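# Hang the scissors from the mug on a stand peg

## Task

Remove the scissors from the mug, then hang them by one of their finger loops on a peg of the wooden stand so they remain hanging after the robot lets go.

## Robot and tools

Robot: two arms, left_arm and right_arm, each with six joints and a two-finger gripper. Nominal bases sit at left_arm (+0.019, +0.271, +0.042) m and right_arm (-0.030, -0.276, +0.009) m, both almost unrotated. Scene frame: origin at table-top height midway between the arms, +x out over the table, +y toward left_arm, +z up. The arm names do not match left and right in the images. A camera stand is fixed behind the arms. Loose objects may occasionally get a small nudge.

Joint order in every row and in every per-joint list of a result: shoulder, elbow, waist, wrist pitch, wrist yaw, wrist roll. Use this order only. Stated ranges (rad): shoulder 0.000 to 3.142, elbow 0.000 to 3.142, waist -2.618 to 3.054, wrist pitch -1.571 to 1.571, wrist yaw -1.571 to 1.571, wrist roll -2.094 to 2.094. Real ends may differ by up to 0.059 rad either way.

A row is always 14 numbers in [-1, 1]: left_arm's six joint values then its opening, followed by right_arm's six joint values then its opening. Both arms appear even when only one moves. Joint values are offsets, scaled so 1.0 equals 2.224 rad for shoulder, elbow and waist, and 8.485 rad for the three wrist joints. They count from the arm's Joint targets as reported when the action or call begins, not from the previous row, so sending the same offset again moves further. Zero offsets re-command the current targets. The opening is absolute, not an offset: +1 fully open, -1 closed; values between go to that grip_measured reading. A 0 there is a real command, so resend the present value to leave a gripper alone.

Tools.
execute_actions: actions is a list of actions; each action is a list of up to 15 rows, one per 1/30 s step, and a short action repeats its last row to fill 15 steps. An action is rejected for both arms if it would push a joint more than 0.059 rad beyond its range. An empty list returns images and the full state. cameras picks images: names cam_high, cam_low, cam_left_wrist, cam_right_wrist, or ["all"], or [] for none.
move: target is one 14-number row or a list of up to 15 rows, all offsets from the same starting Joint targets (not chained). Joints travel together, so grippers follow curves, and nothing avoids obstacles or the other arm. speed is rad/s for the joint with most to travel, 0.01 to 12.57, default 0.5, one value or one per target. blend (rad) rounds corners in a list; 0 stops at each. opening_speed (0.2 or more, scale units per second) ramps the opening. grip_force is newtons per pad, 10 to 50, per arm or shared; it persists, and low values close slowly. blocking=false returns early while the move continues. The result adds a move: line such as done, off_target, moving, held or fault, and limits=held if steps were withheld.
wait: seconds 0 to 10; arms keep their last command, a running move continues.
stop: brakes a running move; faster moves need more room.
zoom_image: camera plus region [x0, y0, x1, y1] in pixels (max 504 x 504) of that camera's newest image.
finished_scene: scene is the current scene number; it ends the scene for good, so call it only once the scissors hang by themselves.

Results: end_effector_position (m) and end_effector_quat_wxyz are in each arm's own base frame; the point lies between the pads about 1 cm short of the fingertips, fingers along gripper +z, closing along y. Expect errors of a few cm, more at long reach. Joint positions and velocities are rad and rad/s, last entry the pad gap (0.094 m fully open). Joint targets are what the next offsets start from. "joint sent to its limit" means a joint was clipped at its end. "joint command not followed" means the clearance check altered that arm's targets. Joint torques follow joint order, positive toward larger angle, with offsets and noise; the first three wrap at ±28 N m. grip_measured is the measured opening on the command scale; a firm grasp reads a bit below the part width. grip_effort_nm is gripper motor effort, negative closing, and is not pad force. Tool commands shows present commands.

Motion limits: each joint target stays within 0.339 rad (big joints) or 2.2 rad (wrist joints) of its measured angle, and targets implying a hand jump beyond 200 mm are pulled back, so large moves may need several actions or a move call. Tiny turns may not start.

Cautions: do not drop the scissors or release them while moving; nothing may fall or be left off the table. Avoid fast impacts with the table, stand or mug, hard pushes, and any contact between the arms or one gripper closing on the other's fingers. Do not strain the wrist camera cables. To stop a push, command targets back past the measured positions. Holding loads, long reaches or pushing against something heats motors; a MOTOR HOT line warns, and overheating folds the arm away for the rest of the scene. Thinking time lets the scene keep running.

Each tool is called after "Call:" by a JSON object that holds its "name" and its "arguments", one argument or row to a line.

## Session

Call:
{"name": "execute_actions", "arguments": {
  "actions": []
}}

Call:
{"name": "zoom_image", "arguments": {
  "camera": "cam_high",
  "region": [0, 150, 300, 400]
}}

Call:
{"name": "zoom_image", "arguments": {
  "camera": "cam_low",
  "region": [200, 130, 400, 330]
}}

Scene clock: 0.00 s.
left_arm: end_effector_position=(+0.1857, -0.2230, +0.3411) grip_measured=+1.000 grip_effort_nm=n/a end_effector_quat_wxyz=(+0.630, +0.209, +0.682, -0.307) | right_arm: end_effector_position=(+0.2901, +0.1237, +0.2385) grip_measured=+1.000 grip_effort_nm=n/a end_effector_quat_wxyz=(+0.559, -0.098, +0.818, +0.092)
Joint names: [shoulder, elbow, waist, wrist pitch, wrist yaw, wrist roll]
Joint positions: left_arm=[0.606 0.675 -1.086 -0.089 -0.336 -0.162 0.094] | right_arm=[0.784 0.639 0.533 -0.231 0.234 0.134 0.094]
Joint velocities: within noise
Joint torques (N m): no reading
Heat: left arm: 47 °C; right arm: 38 °C.
Joint targets: left_arm=[0.600 0.688 -1.086 -0.085 -0.336 -0.161] | right_arm=[0.776 0.654 0.533 -0.221 0.235 0.135]
Tool commands: left_gripper/opening=+1.0 right_gripper/opening=+1.0

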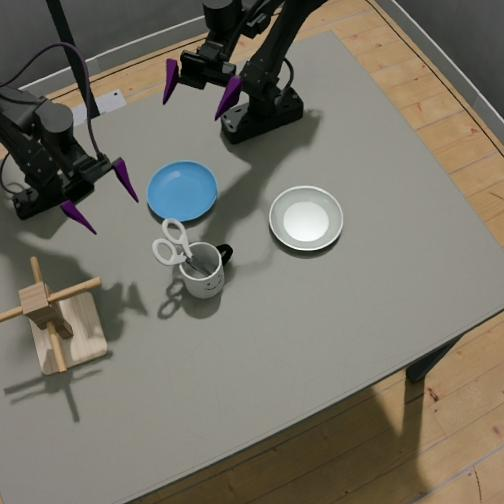

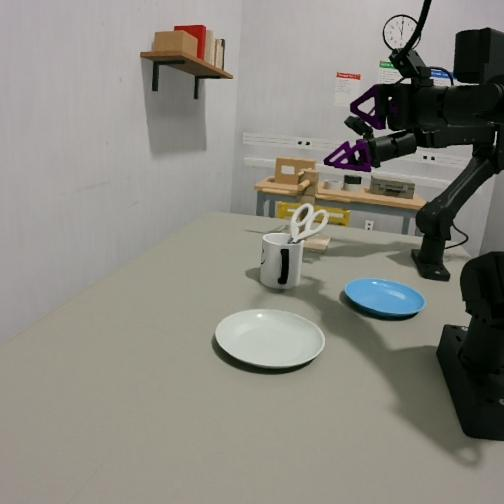

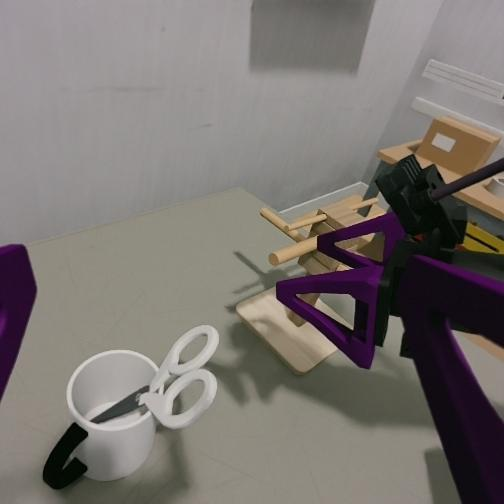

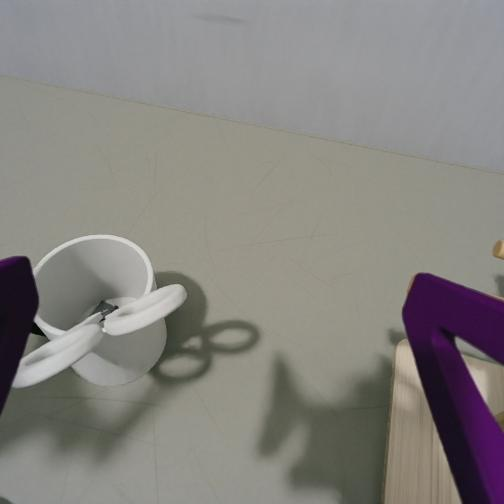

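Scaled by 1.680 from the camera's 504x504 image, which has a finer 720x720 frame.

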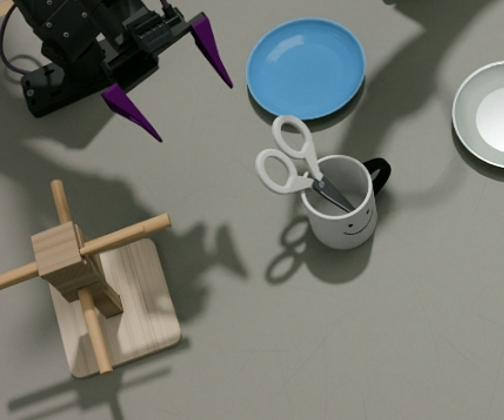

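Scaled by 2.520 from the camera's 504x504 image, which has a finer 720x720 frame.

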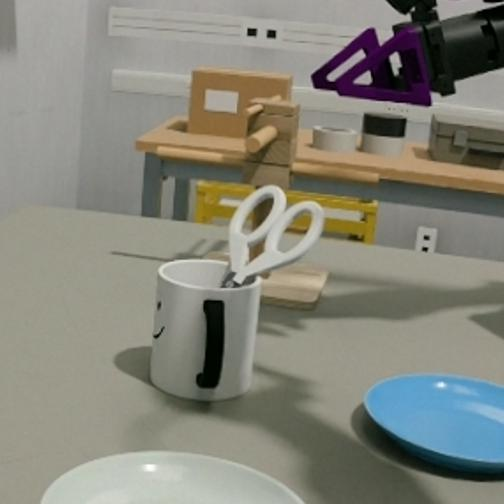

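Call:
{"name": "move", "arguments": {
  "target": [0,0,0.286,0,0.075,0,1,0.0171,0.2621,-0.0823,-0.0741,-0.0277,-0.0159,1],
  "speed": 0.8,
  "cameras": ["all"]
}}

Call:
{"name": "zoom_image", "arguments": {
  "camera": "cam_right_wrist",
  "region": [0, 60, 300, 360]
}}

Call:
{"name": "zoom_image", "arguments": {
  "camera": "cam_right_wrist",
  "region": [204, 204, 504, 504]
}}

Call:
{"name": "zoom_image", "arguments": {
  "camera": "cam_left_wrist",
  "region": [204, 204, 504, 504]
}}

Scene clock: 6.73 s.
left_arm: end_effector_position=(+0.2347, -0.1718, +0.3410) grip_measured=+1.000 grip_effort_nm=0.00 end_effector_quat_wxyz=(+0.628, +0.204, +0.684, -0.309) | right_arm: end_effector_position=(+0.2508, +0.0922, +0.3527) grip_measured=+1.000 grip_effort_nm=0.01 end_effector_quat_wxyz=(+0.524, -0.144, +0.834, +0.091)
Joint names: [shoulder, elbow, waist, wrist pitch, wrist yaw, wrist roll]
Joint positions: left_arm=[0.606 0.675 -0.457 -0.089 0.291 -0.162 0.094] | right_arm=[0.815 1.215 0.357 -0.849 0.012 0.008 0.094]
Joint torques (N m): left_arm=[-0.28 6.09 0.54 1.71 0.1 0] | right_arm=[0.17 6.99 -0.57 1.85 -0.11 -0.09]
Heat: left arm: 48 °C; right arm: 39 °C.
Joint targets: left_arm=[0.600 0.688 -0.450 -0.085 0.300 -0.161] | right_arm=[0.815 1.237 0.350 -0.850 0.000 0.000]
move: done

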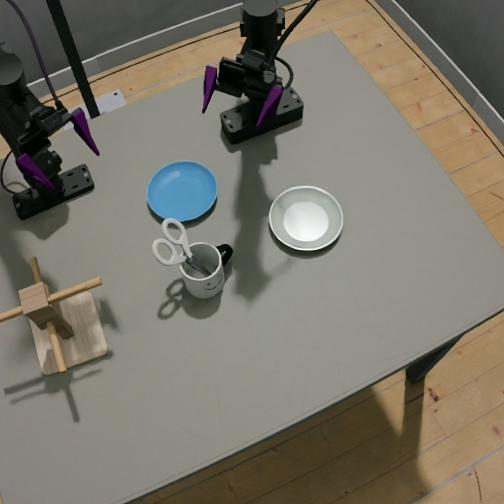

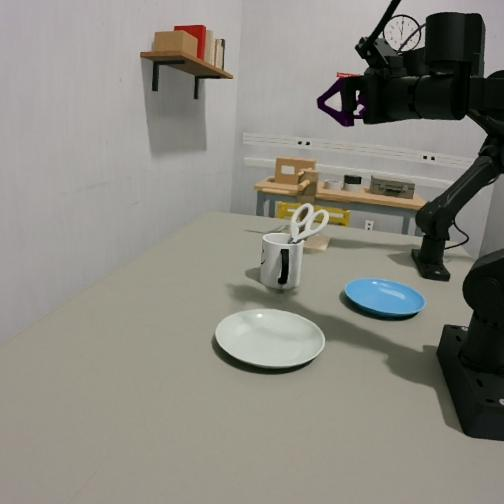

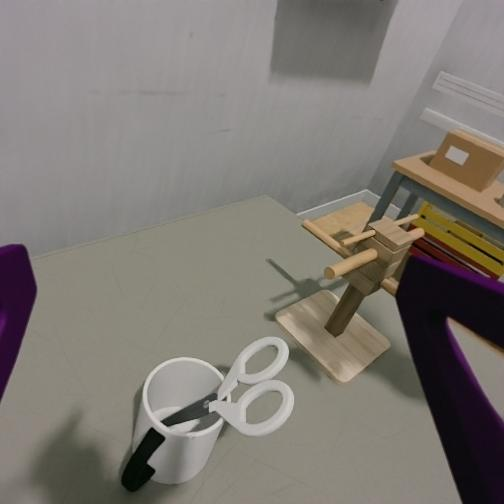

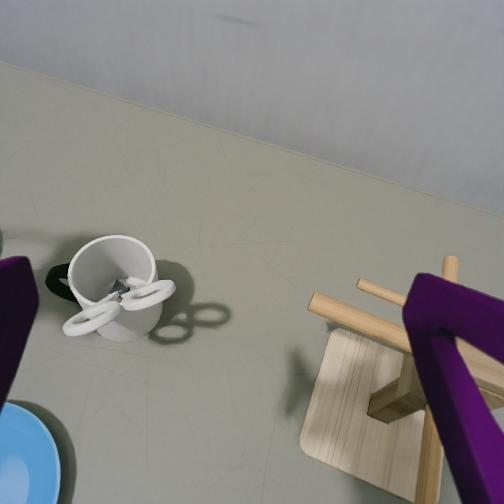

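Scaled by 1.680 from the camera's 504x504 image, which has a finer 720x720 frame.

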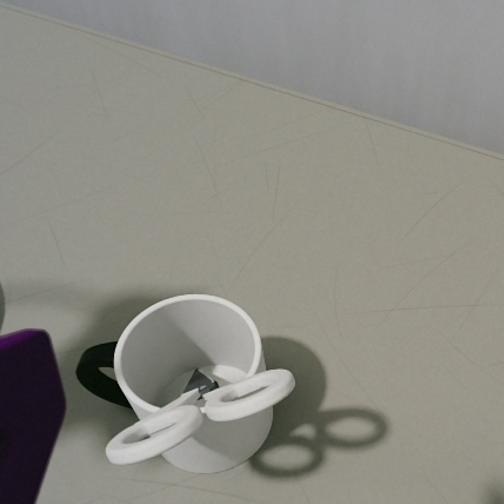

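Scaled by 1.680 from the camera's 504x504 image, which has a finer 720x720 frame.

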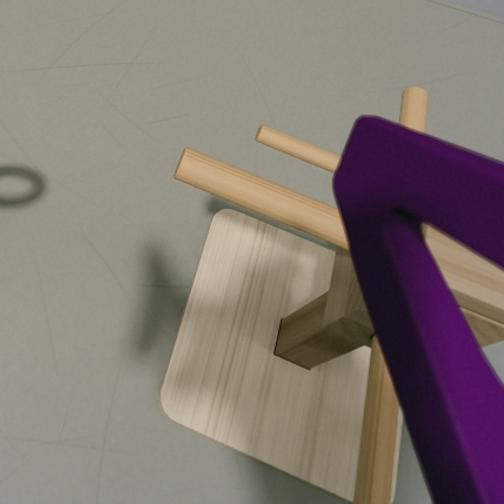

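Scaled by 1.680 from the camera's 504x504 image, which has a finer 720x720 frame.

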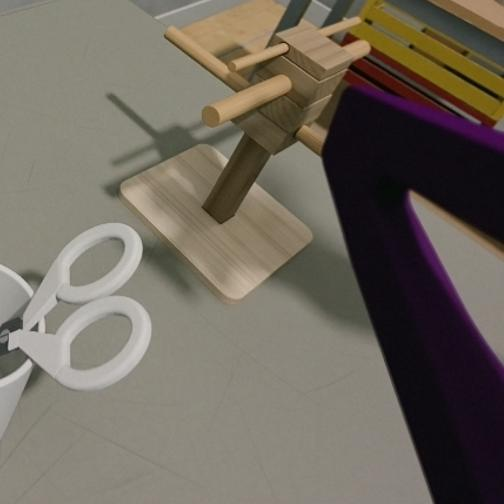

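Call:
{"name": "move", "arguments": {
  "target": [0,0,0,0,0,0,1,0,0,0.2698,0,0,0,1],
  "speed": 0.8,
  "cameras": ["cam_right_wrist"]
}}

Call:
{"name": "zoom_image", "arguments": {
  "camera": "cam_right_wrist",
  "region": [150, 120, 450, 420]
}}

Scene clock: 11.53 s.
left_arm: end_effector_position=(+0.2346, -0.1719, +0.3410) grip_measured=+1.000 grip_effort_nm=0.00 end_effector_quat_wxyz=(+0.628, +0.204, +0.684, -0.310) | right_arm: end_effector_position=(+0.1572, +0.2160, +0.3526) grip_measured=+1.000 grip_effort_nm=0.00 end_effector_quat_wxyz=(+0.474, -0.380, +0.757, +0.241)
Joint names: [shoulder, elbow, waist, wrist pitch, wrist yaw, wrist roll]
Joint positions: left_arm=[0.606 0.675 -0.457 -0.089 0.291 -0.162 0.094] | right_arm=[0.815 1.215 0.943 -0.849 0.007 0.007 0.094]
Joint torques (N m): left_arm=[-0.35 6.12 0.54 1.7 0.11 0] | right_arm=[0.18 6.98 0.64 1.83 -0.09 -0.1]
Heat: left arm: 48 °C; right arm: 40 °C.
Joint targets: left_arm=[0.600 0.688 -0.450 -0.085 0.300 -0.161] | right_arm=[0.815 1.237 0.950 -0.849 0.000 0.000]
move: done
Images, in order (width x height): cam_right_wrist 504x504.

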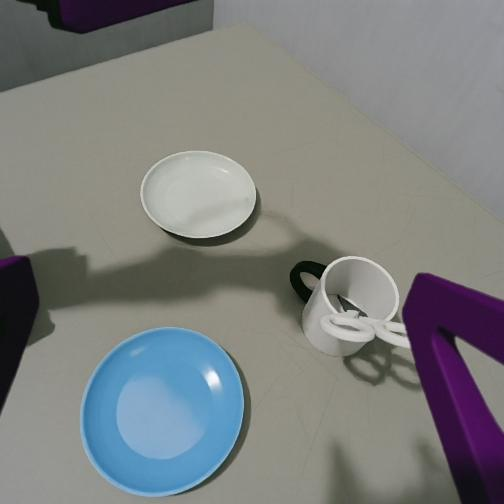

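Scaled by 1.680 from the camera's 504x504 image, which has a finer 720x720 frame.

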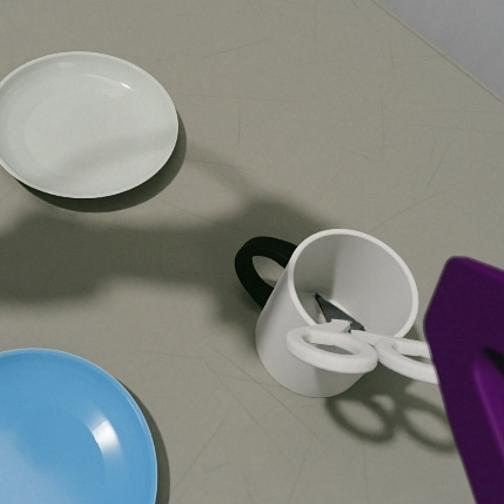

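Call:
{"name": "move", "arguments": {
  "target": [0,0,0.18,0,0.035,0,1,0.1754,-0.1111,0.0225,0.0117,0.0625,0.2121,-0.15],
  "speed": 0.8,
  "cameras": ["all"]
}}

Call:
{"name": "zoom_image", "arguments": {
  "camera": "cam_right_wrist",
  "region": [100, 0, 400, 300]
}}

Call:
{"name": "zoom_image", "arguments": {
  "camera": "cam_high",
  "region": [80, 140, 230, 290]
}}

Call:
{"name": "zoom_image", "arguments": {
  "camera": "cam_low",
  "region": [250, 150, 400, 300]
}}

Scene clock: 39.37 s.
left_arm: end_effector_position=(+0.2578, -0.1136, +0.3415) grip_measured=+1.000 grip_effort_nm=0.00 end_effector_quat_wxyz=(+0.644, +0.166, +0.693, -0.278) | right_arm: end_effector_position=(+0.2388, +0.2083, +0.1833) grip_measured=-0.147 grip_effort_nm=-0.13 end_effector_quat_wxyz=(+0.285, +0.428, +0.825, +0.236)
Joint names: [shoulder, elbow, waist, wrist pitch, wrist yaw, wrist roll]
Joint positions: left_arm=[0.606 0.675 -0.056 -0.089 0.587 -0.162 0.094] | right_arm=[1.204 0.994 0.992 -0.767 0.504 1.792 0.04]
Joint torques (N m): left_arm=[-0.21 6.08 0.55 1.63 0.11 0] | right_arm=[-3.79 5.72 0.68 1.39 0.44 0.06]
Heat: left arm: 50 °C; right arm: 41 °C.
Joint targets: left_arm=[0.600 0.688 -0.050 -0.084 0.597 -0.161] | right_arm=[1.205 0.990 1.000 -0.750 0.531 1.800]
move: done

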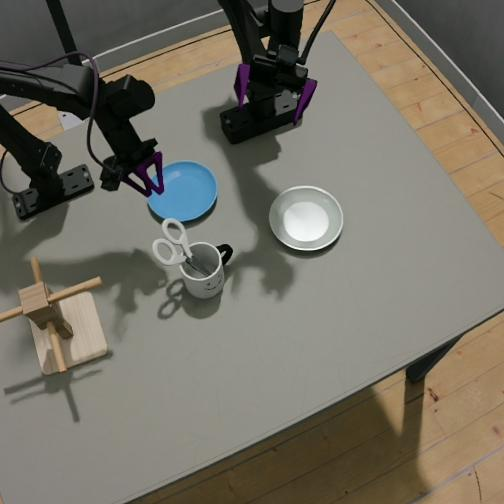

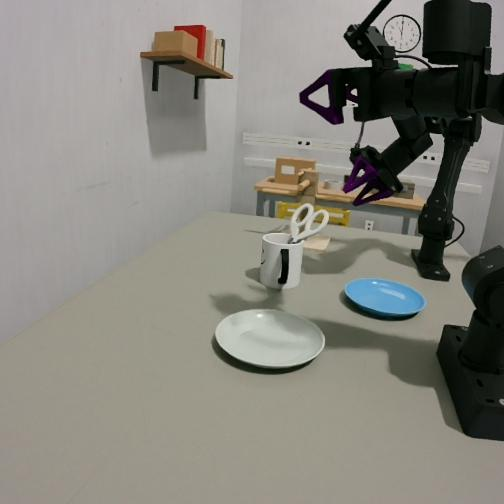

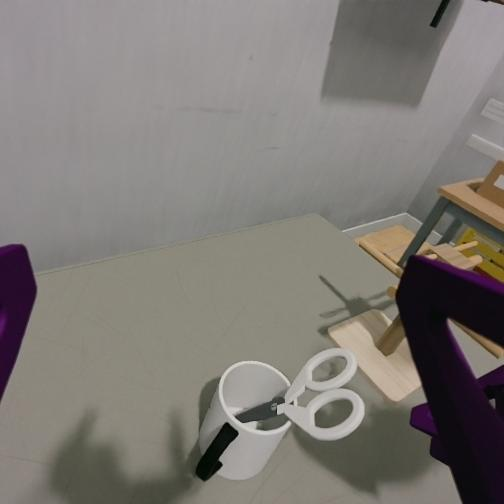

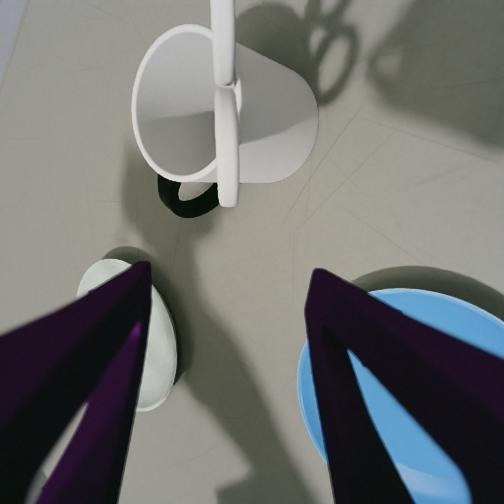

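Scaled by 1.680 from the camera's 504x504 image, which has a finer 720x720 frame.

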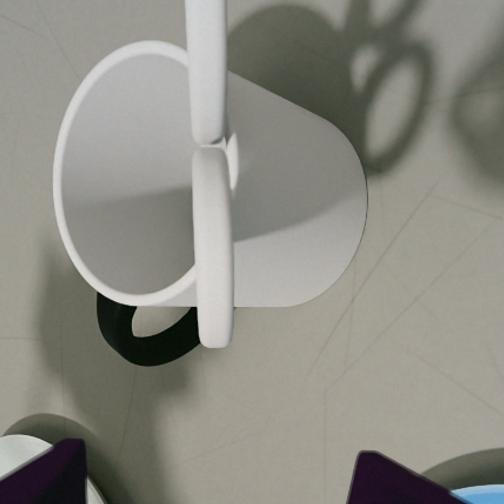

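Scaled by 3.360 from the camera's 504x504 image, which has a finer 720x720 frame.

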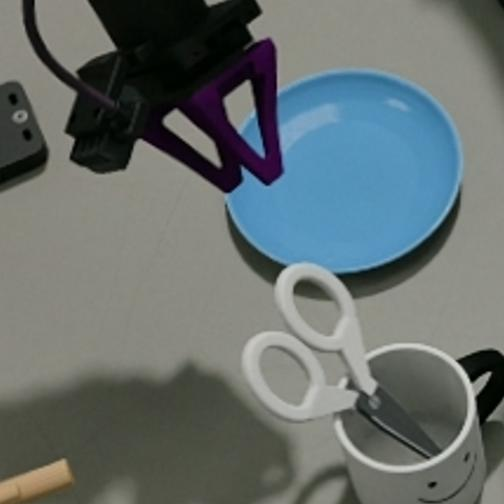

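Scaled by 3.360 from the camera's 504x504 image, which has a finer 720x720 frame.

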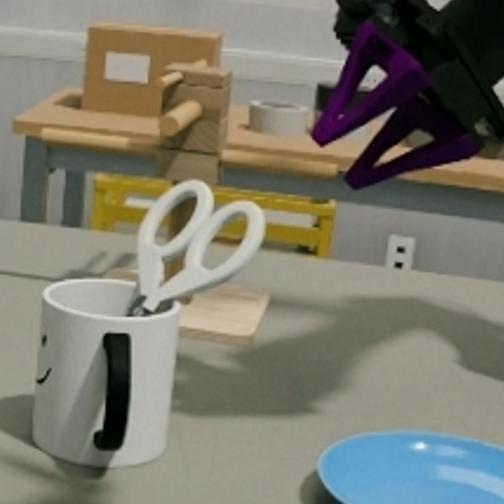

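Call:
{"name": "move", "arguments": {
  "target": [0,0,0,0,0,0,1,0.0477,-0.0447,-0.0607,0.02997,-0.012,-0.0144,-0.2],
  "speed": 0.3,
  "cameras": ["all"]
}}

Call:
{"name": "zoom_image", "arguments": {
  "camera": "cam_right_wrist",
  "region": [100, 50, 400, 350]
}}

Call:
{"name": "zoom_image", "arguments": {
  "camera": "cam_high",
  "region": [110, 170, 230, 290]
}}

Call:
{"name": "zoom_image", "arguments": {
  "camera": "cam_low",
  "region": [250, 150, 400, 300]
}}

Scene clock: 49.33 s.
left_arm: end_effector_position=(+0.2578, -0.1136, +0.3415) grip_measured=+1.000 grip_effort_nm=0.00 end_effector_quat_wxyz=(+0.644, +0.166, +0.693, -0.278) | right_arm: end_effector_position=(+0.2752, +0.2131, +0.1418) grip_measured=-0.197 grip_effort_nm=-0.13 end_effector_quat_wxyz=(+0.280, +0.430, +0.825, +0.238)
Joint names: [shoulder, elbow, waist, wrist pitch, wrist yaw, wrist roll]
Joint positions: left_arm=[0.606 0.675 -0.056 -0.089 0.587 -0.162 0.094] | right_arm=[1.309 0.894 0.871 -0.515 0.425 1.69 0.038]
Joint torques (N m): left_arm=[-0.24 6.05 0.53 1.63 0.11 -0.01] | right_arm=[-4.67 5.76 -0.47 1.51 0.19 -0.13]
Heat: left arm: 50 °C; right arm: 40 °C.
Joint targets: left_arm=[0.600 0.688 -0.050 -0.084 0.597 -0.161] | right_arm=[1.311 0.890 0.865 -0.496 0.429 1.677]
move: done

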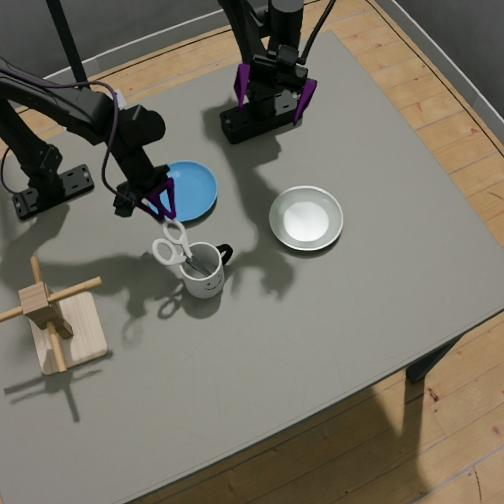

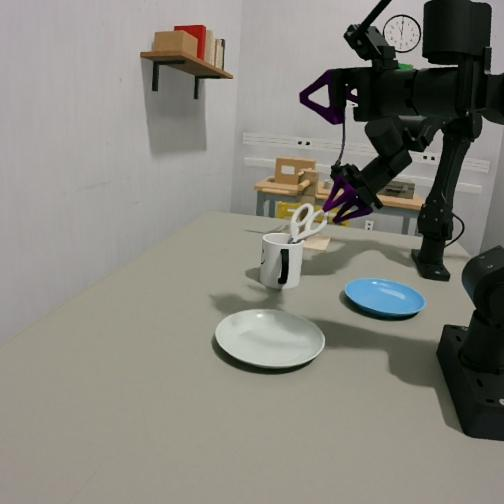

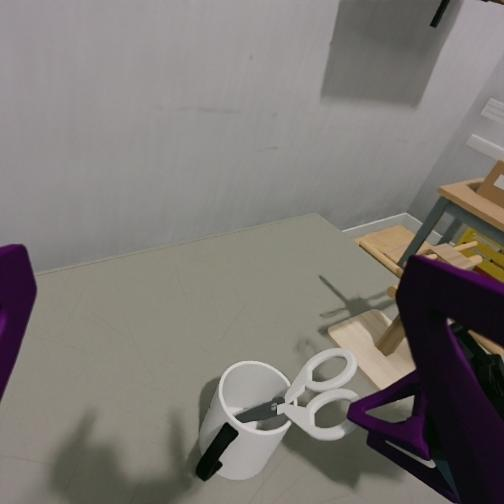

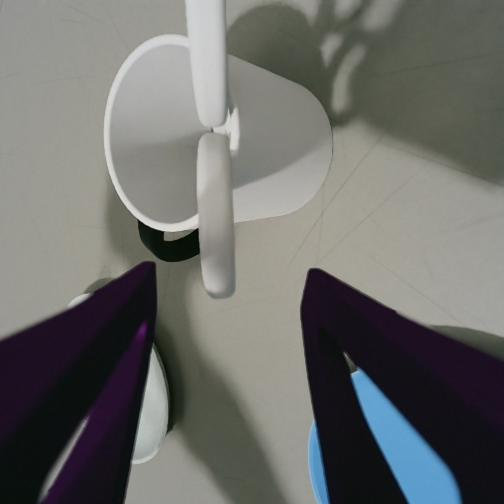

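Scaled by 1.680 from the camera's 504x504 image, which has a finer 720x720 frame.

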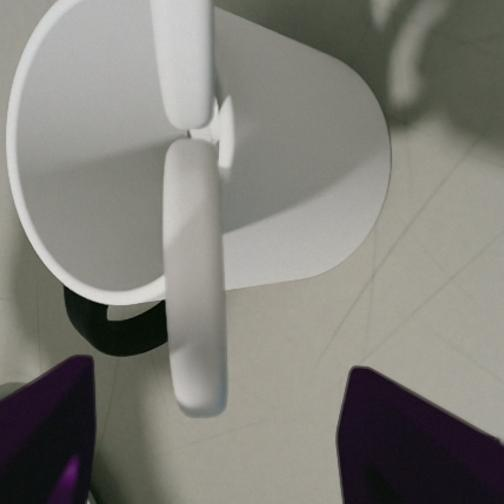

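Scaled by 4.200 from the camera's 504x504 image, which has a finer 720x720 frame.

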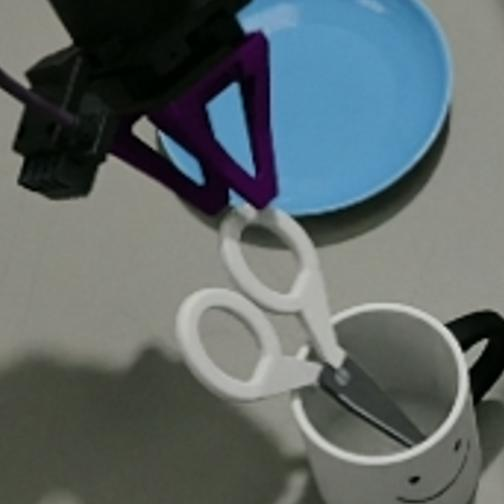

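Scaled by 3.360 from the camera's 504x504 image, which has a finer 720x720 frame.

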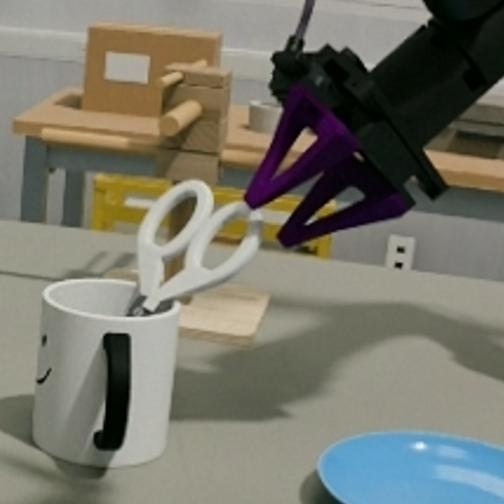

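Call:
{"name": "move", "arguments": {
  "target": [0,0,0,0,0,0,1,0.035,0.0029,-0.008,0.0084,0,-0.0071,-0.2],
  "speed": 0.15,
  "cameras": ["all"]
}}

Call:
{"name": "zoom_image", "arguments": {
  "camera": "cam_right_wrist",
  "region": [100, 50, 400, 350]
}}

Call:
{"name": "zoom_image", "arguments": {
  "camera": "cam_high",
  "region": [110, 170, 230, 290]
}}

Call:
{"name": "zoom_image", "arguments": {
  "camera": "cam_low",
  "region": [250, 150, 400, 300]
}}

Call:
{"name": "zoom_image", "arguments": {
  "camera": "cam_left_wrist",
  "region": [254, 300, 454, 500]
}}

Scene clock: 54.63 s.
left_arm: end_effector_position=(+0.2578, -0.1136, +0.3415) grip_measured=+1.000 grip_effort_nm=0.00 end_effector_quat_wxyz=(+0.644, +0.166, +0.693, -0.278) | right_arm: end_effector_position=(+0.2882, +0.2196, +0.1266) grip_measured=-0.197 grip_effort_nm=-0.13 end_effector_quat_wxyz=(+0.288, +0.412, +0.835, +0.224)
Joint names: [shoulder, elbow, waist, wrist pitch, wrist yaw, wrist roll]
Joint positions: left_arm=[0.606 0.675 -0.056 -0.089 0.587 -0.162 0.094] | right_arm=[1.385 0.894 0.854 -0.445 0.424 1.63 0.038]
Joint torques (N m): left_arm=[-0.27 6.05 0.54 1.62 0.11 -0.01] | right_arm=[-5.22 6.15 -0.58 1.48 0.2 -0.1]
Heat: left arm: 50 °C; right arm: 40 °C.
Joint targets: left_arm=[0.600 0.688 -0.050 -0.084 0.597 -0.161] | right_arm=[1.388 0.896 0.847 -0.425 0.429 1.617]
move: done

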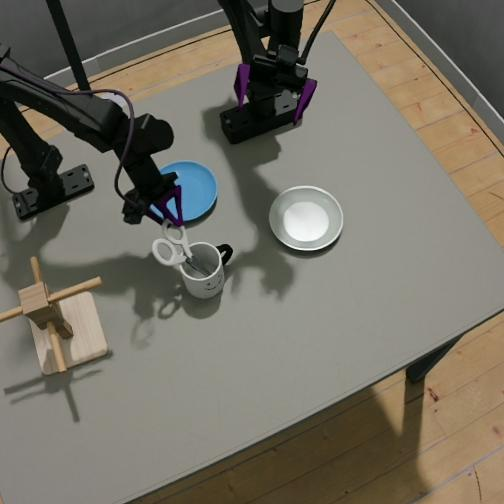

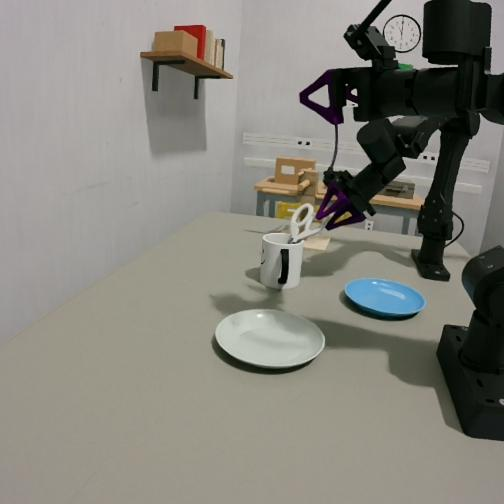

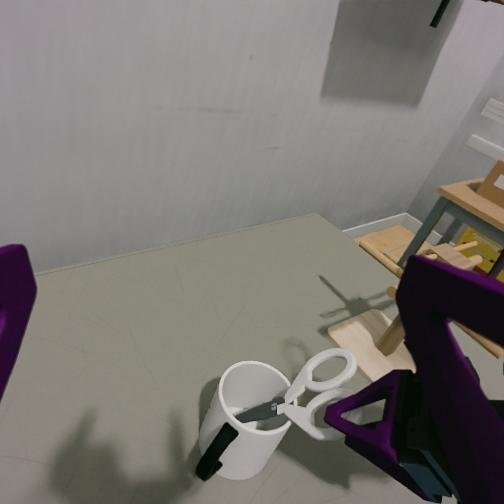

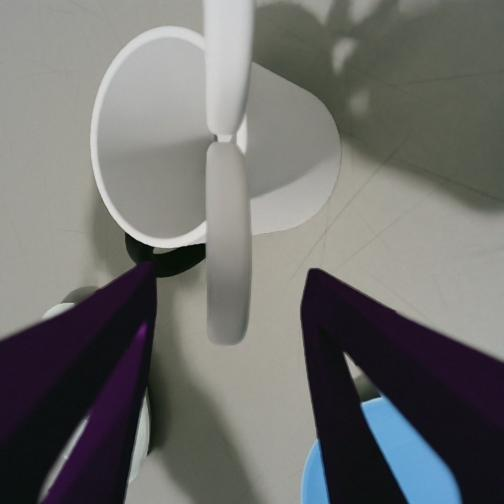

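Scaled by 1.680 from the camera's 504x504 image, which has a finer 720x720 frame.

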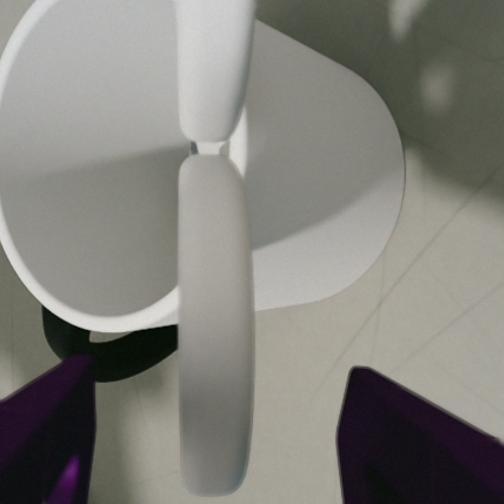

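Scaled by 4.200 from the camera's 504x504 image, which has a finer 720x720 frame.

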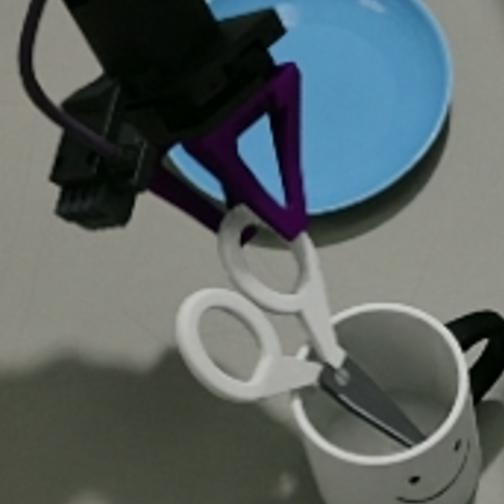

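Scaled by 3.360 from the camera's 504x504 image, which has a finer 720x720 frame.

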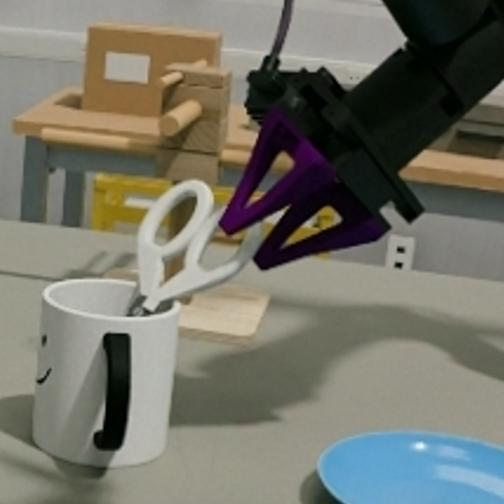

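Scaled by 2.520 from the camera's 504x504 image, which has a finer 720x720 frame.

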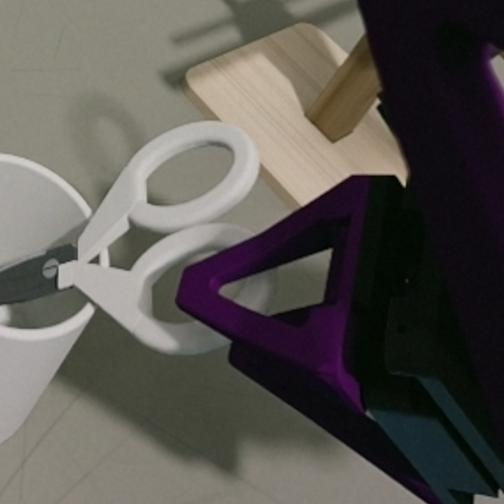

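Call:
{"name": "move", "arguments": {
  "target": [0,0,0,0,0,0,1,0,0,0,0,0,0,-1],
  "opening_speed": 0.4,
  "cameras": ["all"]
}}

Call:
{"name": "zoom_image", "arguments": {
  "camera": "cam_high",
  "region": [110, 170, 230, 290]
}}

Call:
{"name": "zoom_image", "arguments": {
  "camera": "cam_low",
  "region": [250, 150, 400, 300]
}}

Call:
{"name": "zoom_image", "arguments": {
  "camera": "cam_left_wrist",
  "region": [254, 300, 454, 500]
}}

Scene clock: 58.70 s.
left_arm: end_effector_position=(+0.2578, -0.1136, +0.3415) grip_measured=+1.000 grip_effort_nm=0.00 end_effector_quat_wxyz=(+0.644, +0.166, +0.693, -0.278) | right_arm: end_effector_position=(+0.2892, +0.2206, +0.1277) grip_measured=-0.835 grip_effort_nm=-1.02 end_effector_quat_wxyz=(+0.290, +0.408, +0.836, +0.227)
Joint names: [shoulder, elbow, waist, wrist pitch, wrist yaw, wrist roll]
Joint positions: left_arm=[0.606 0.675 -0.056 -0.089 0.587 -0.162 0.094] | right_arm=[1.385 0.894 0.854 -0.437 0.424 1.62 0.008]
Joint torques (N m): left_arm=[-0.18 6.05 0.53 1.64 0.12 -0.02] | right_arm=[-5.23 6.16 -0.55 1.45 0.21 -0.03]
Heat: left arm: 50 °C; right arm: 40 °C.
Joint targets: left_arm=[0.600 0.688 -0.050 -0.084 0.597 -0.161] | right_arm=[1.388 0.896 0.847 -0.425 0.429 1.617]
move: done

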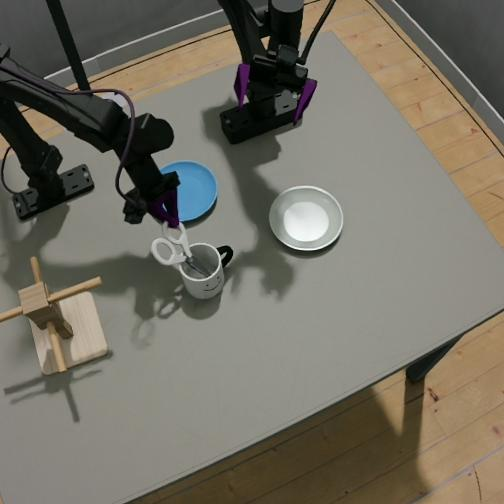

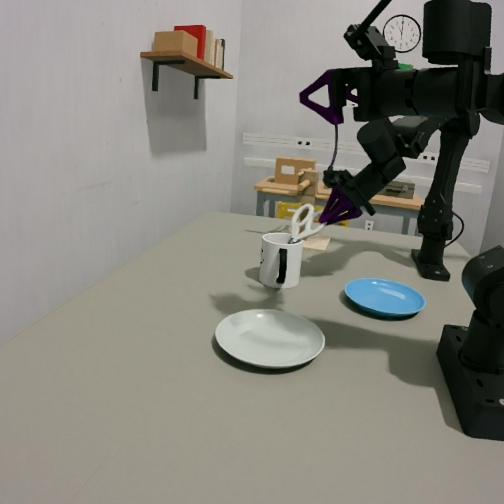

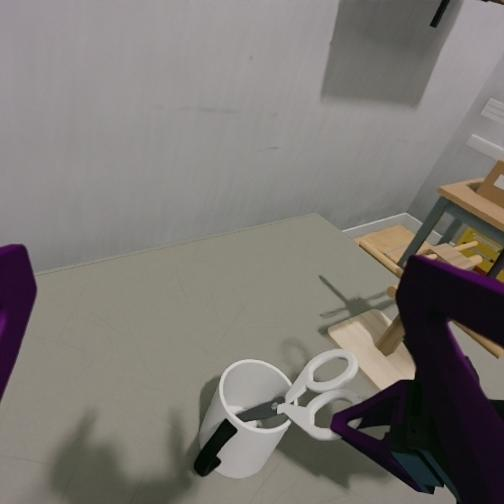

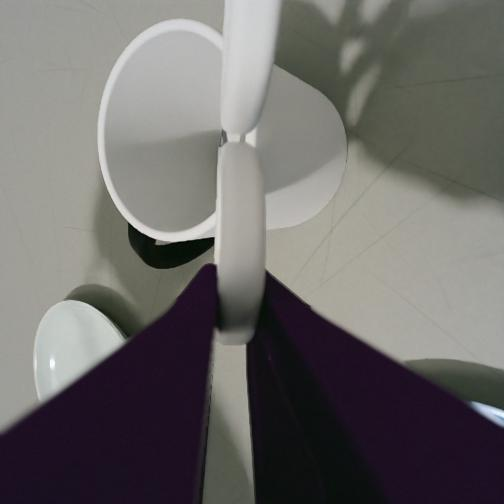

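Scaled by 4.200 from the camera's 504x504 image, which has a finer 720x720 frame.

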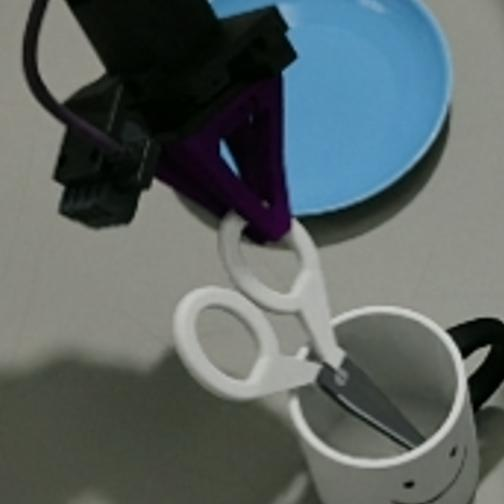

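Scaled by 3.360 from the camera's 504x504 image, which has a finer 720x720 frame.

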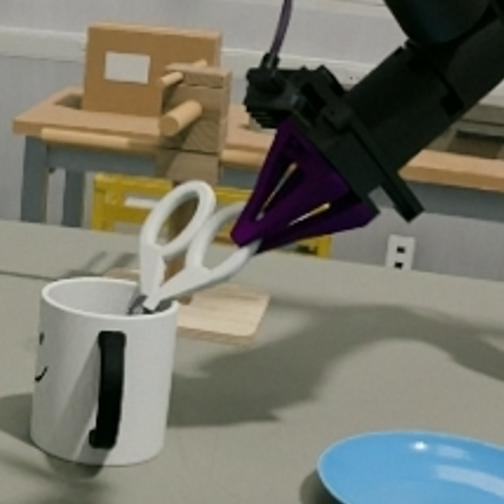

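Scaled by 2.520 from the camera's 504x504 image, which has a finer 720x720 frame.

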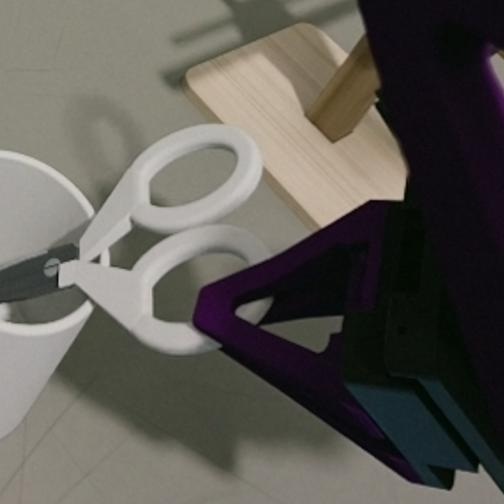

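Call:
{"name": "move", "arguments": {
  "target": [
    [0,0,0,0,0,0,1,-0.0135,0.1066,0,-0.0315,0,0,-1],
    [0,0,0,0,0,0,1,-0.005,0.243,0,-0.0613,0,0,-1]
  ],
  "blend": 0.05,
  "speed": 0.25,
  "cameras": ["all"]
}}

Call:
{"name": "zoom_image", "arguments": {
  "camera": "cam_high",
  "region": [90, 150, 240, 300]
}}

Call:
{"name": "zoom_image", "arguments": {
  "camera": "cam_low",
  "region": [250, 130, 400, 280]
}}

Scene clock: 63.53 s.
left_arm: end_effector_position=(+0.2578, -0.1136, +0.3415) grip_measured=+1.000 grip_effort_nm=0.00 end_effector_quat_wxyz=(+0.644, +0.166, +0.693, -0.278) | right_arm: end_effector_position=(+0.2882, +0.2210, +0.2545) grip_measured=-0.836 grip_effort_nm=-1.02 end_effector_quat_wxyz=(+0.287, +0.407, +0.837, +0.227)
Joint names: [shoulder, elbow, waist, wrist pitch, wrist yaw, wrist roll]
Joint positions: left_arm=[0.606 0.675 -0.056 -0.089 0.587 -0.162 0.094] | right_arm=[1.385 1.405 0.854 -0.947 0.418 1.62 0.008]
Joint torques (N m): left_arm=[-0.21 6.08 0.57 1.63 0.12 0] | right_arm=[-6 8.38 -0.57 1.35 0.26 -0.04]
Heat: left arm: 50 °C; right arm: 40 °C.
Joint targets: left_arm=[0.600 0.688 -0.050 -0.084 0.597 -0.161] | right_arm=[1.377 1.437 0.847 -0.945 0.429 1.617]
move: done

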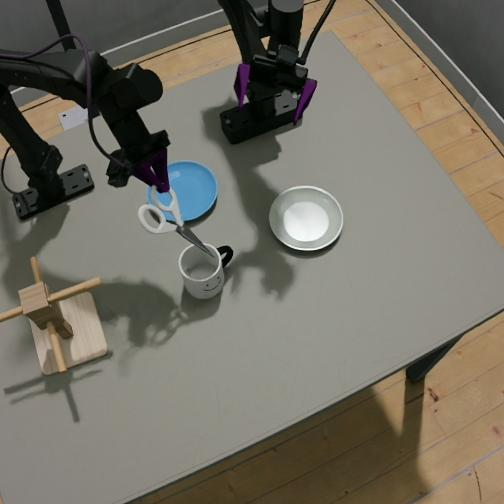

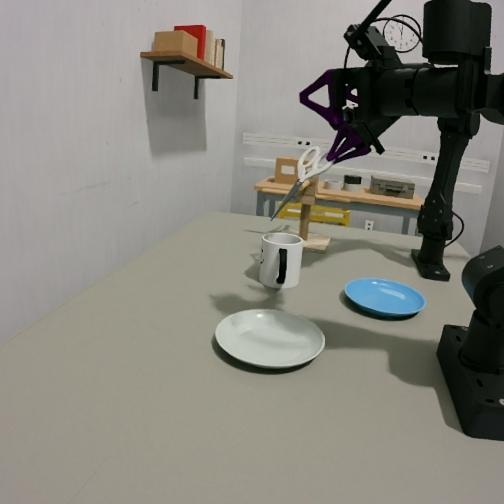

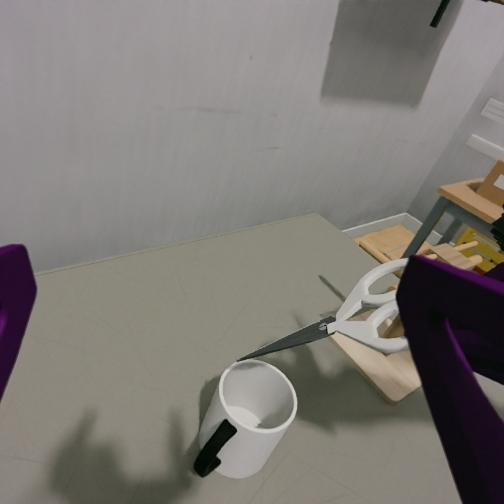

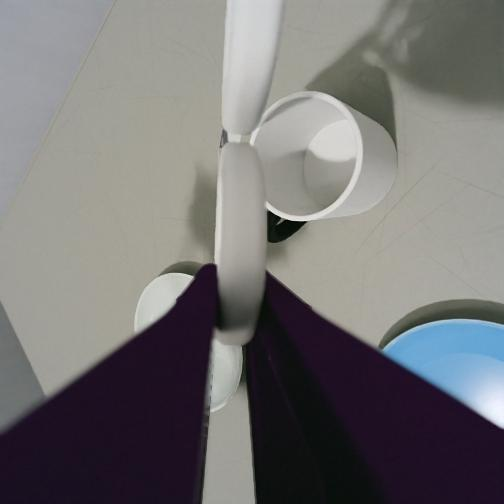

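Scaled by 3.360 from the camera's 504x504 image, which has a finer 720x720 frame.

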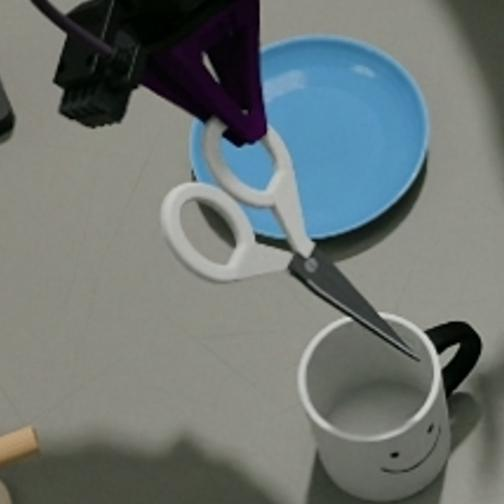

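Scaled by 3.360 from the camera's 504x504 image, which has a finer 720x720 frame.

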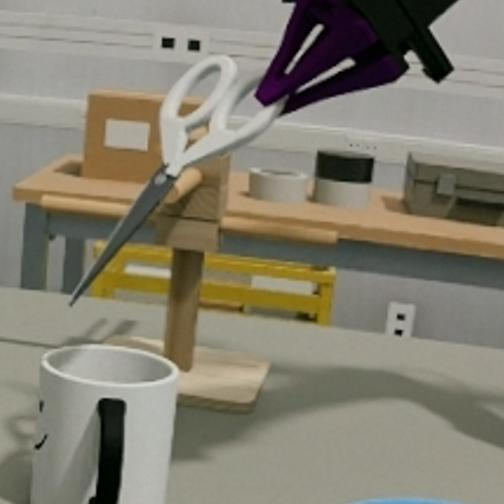

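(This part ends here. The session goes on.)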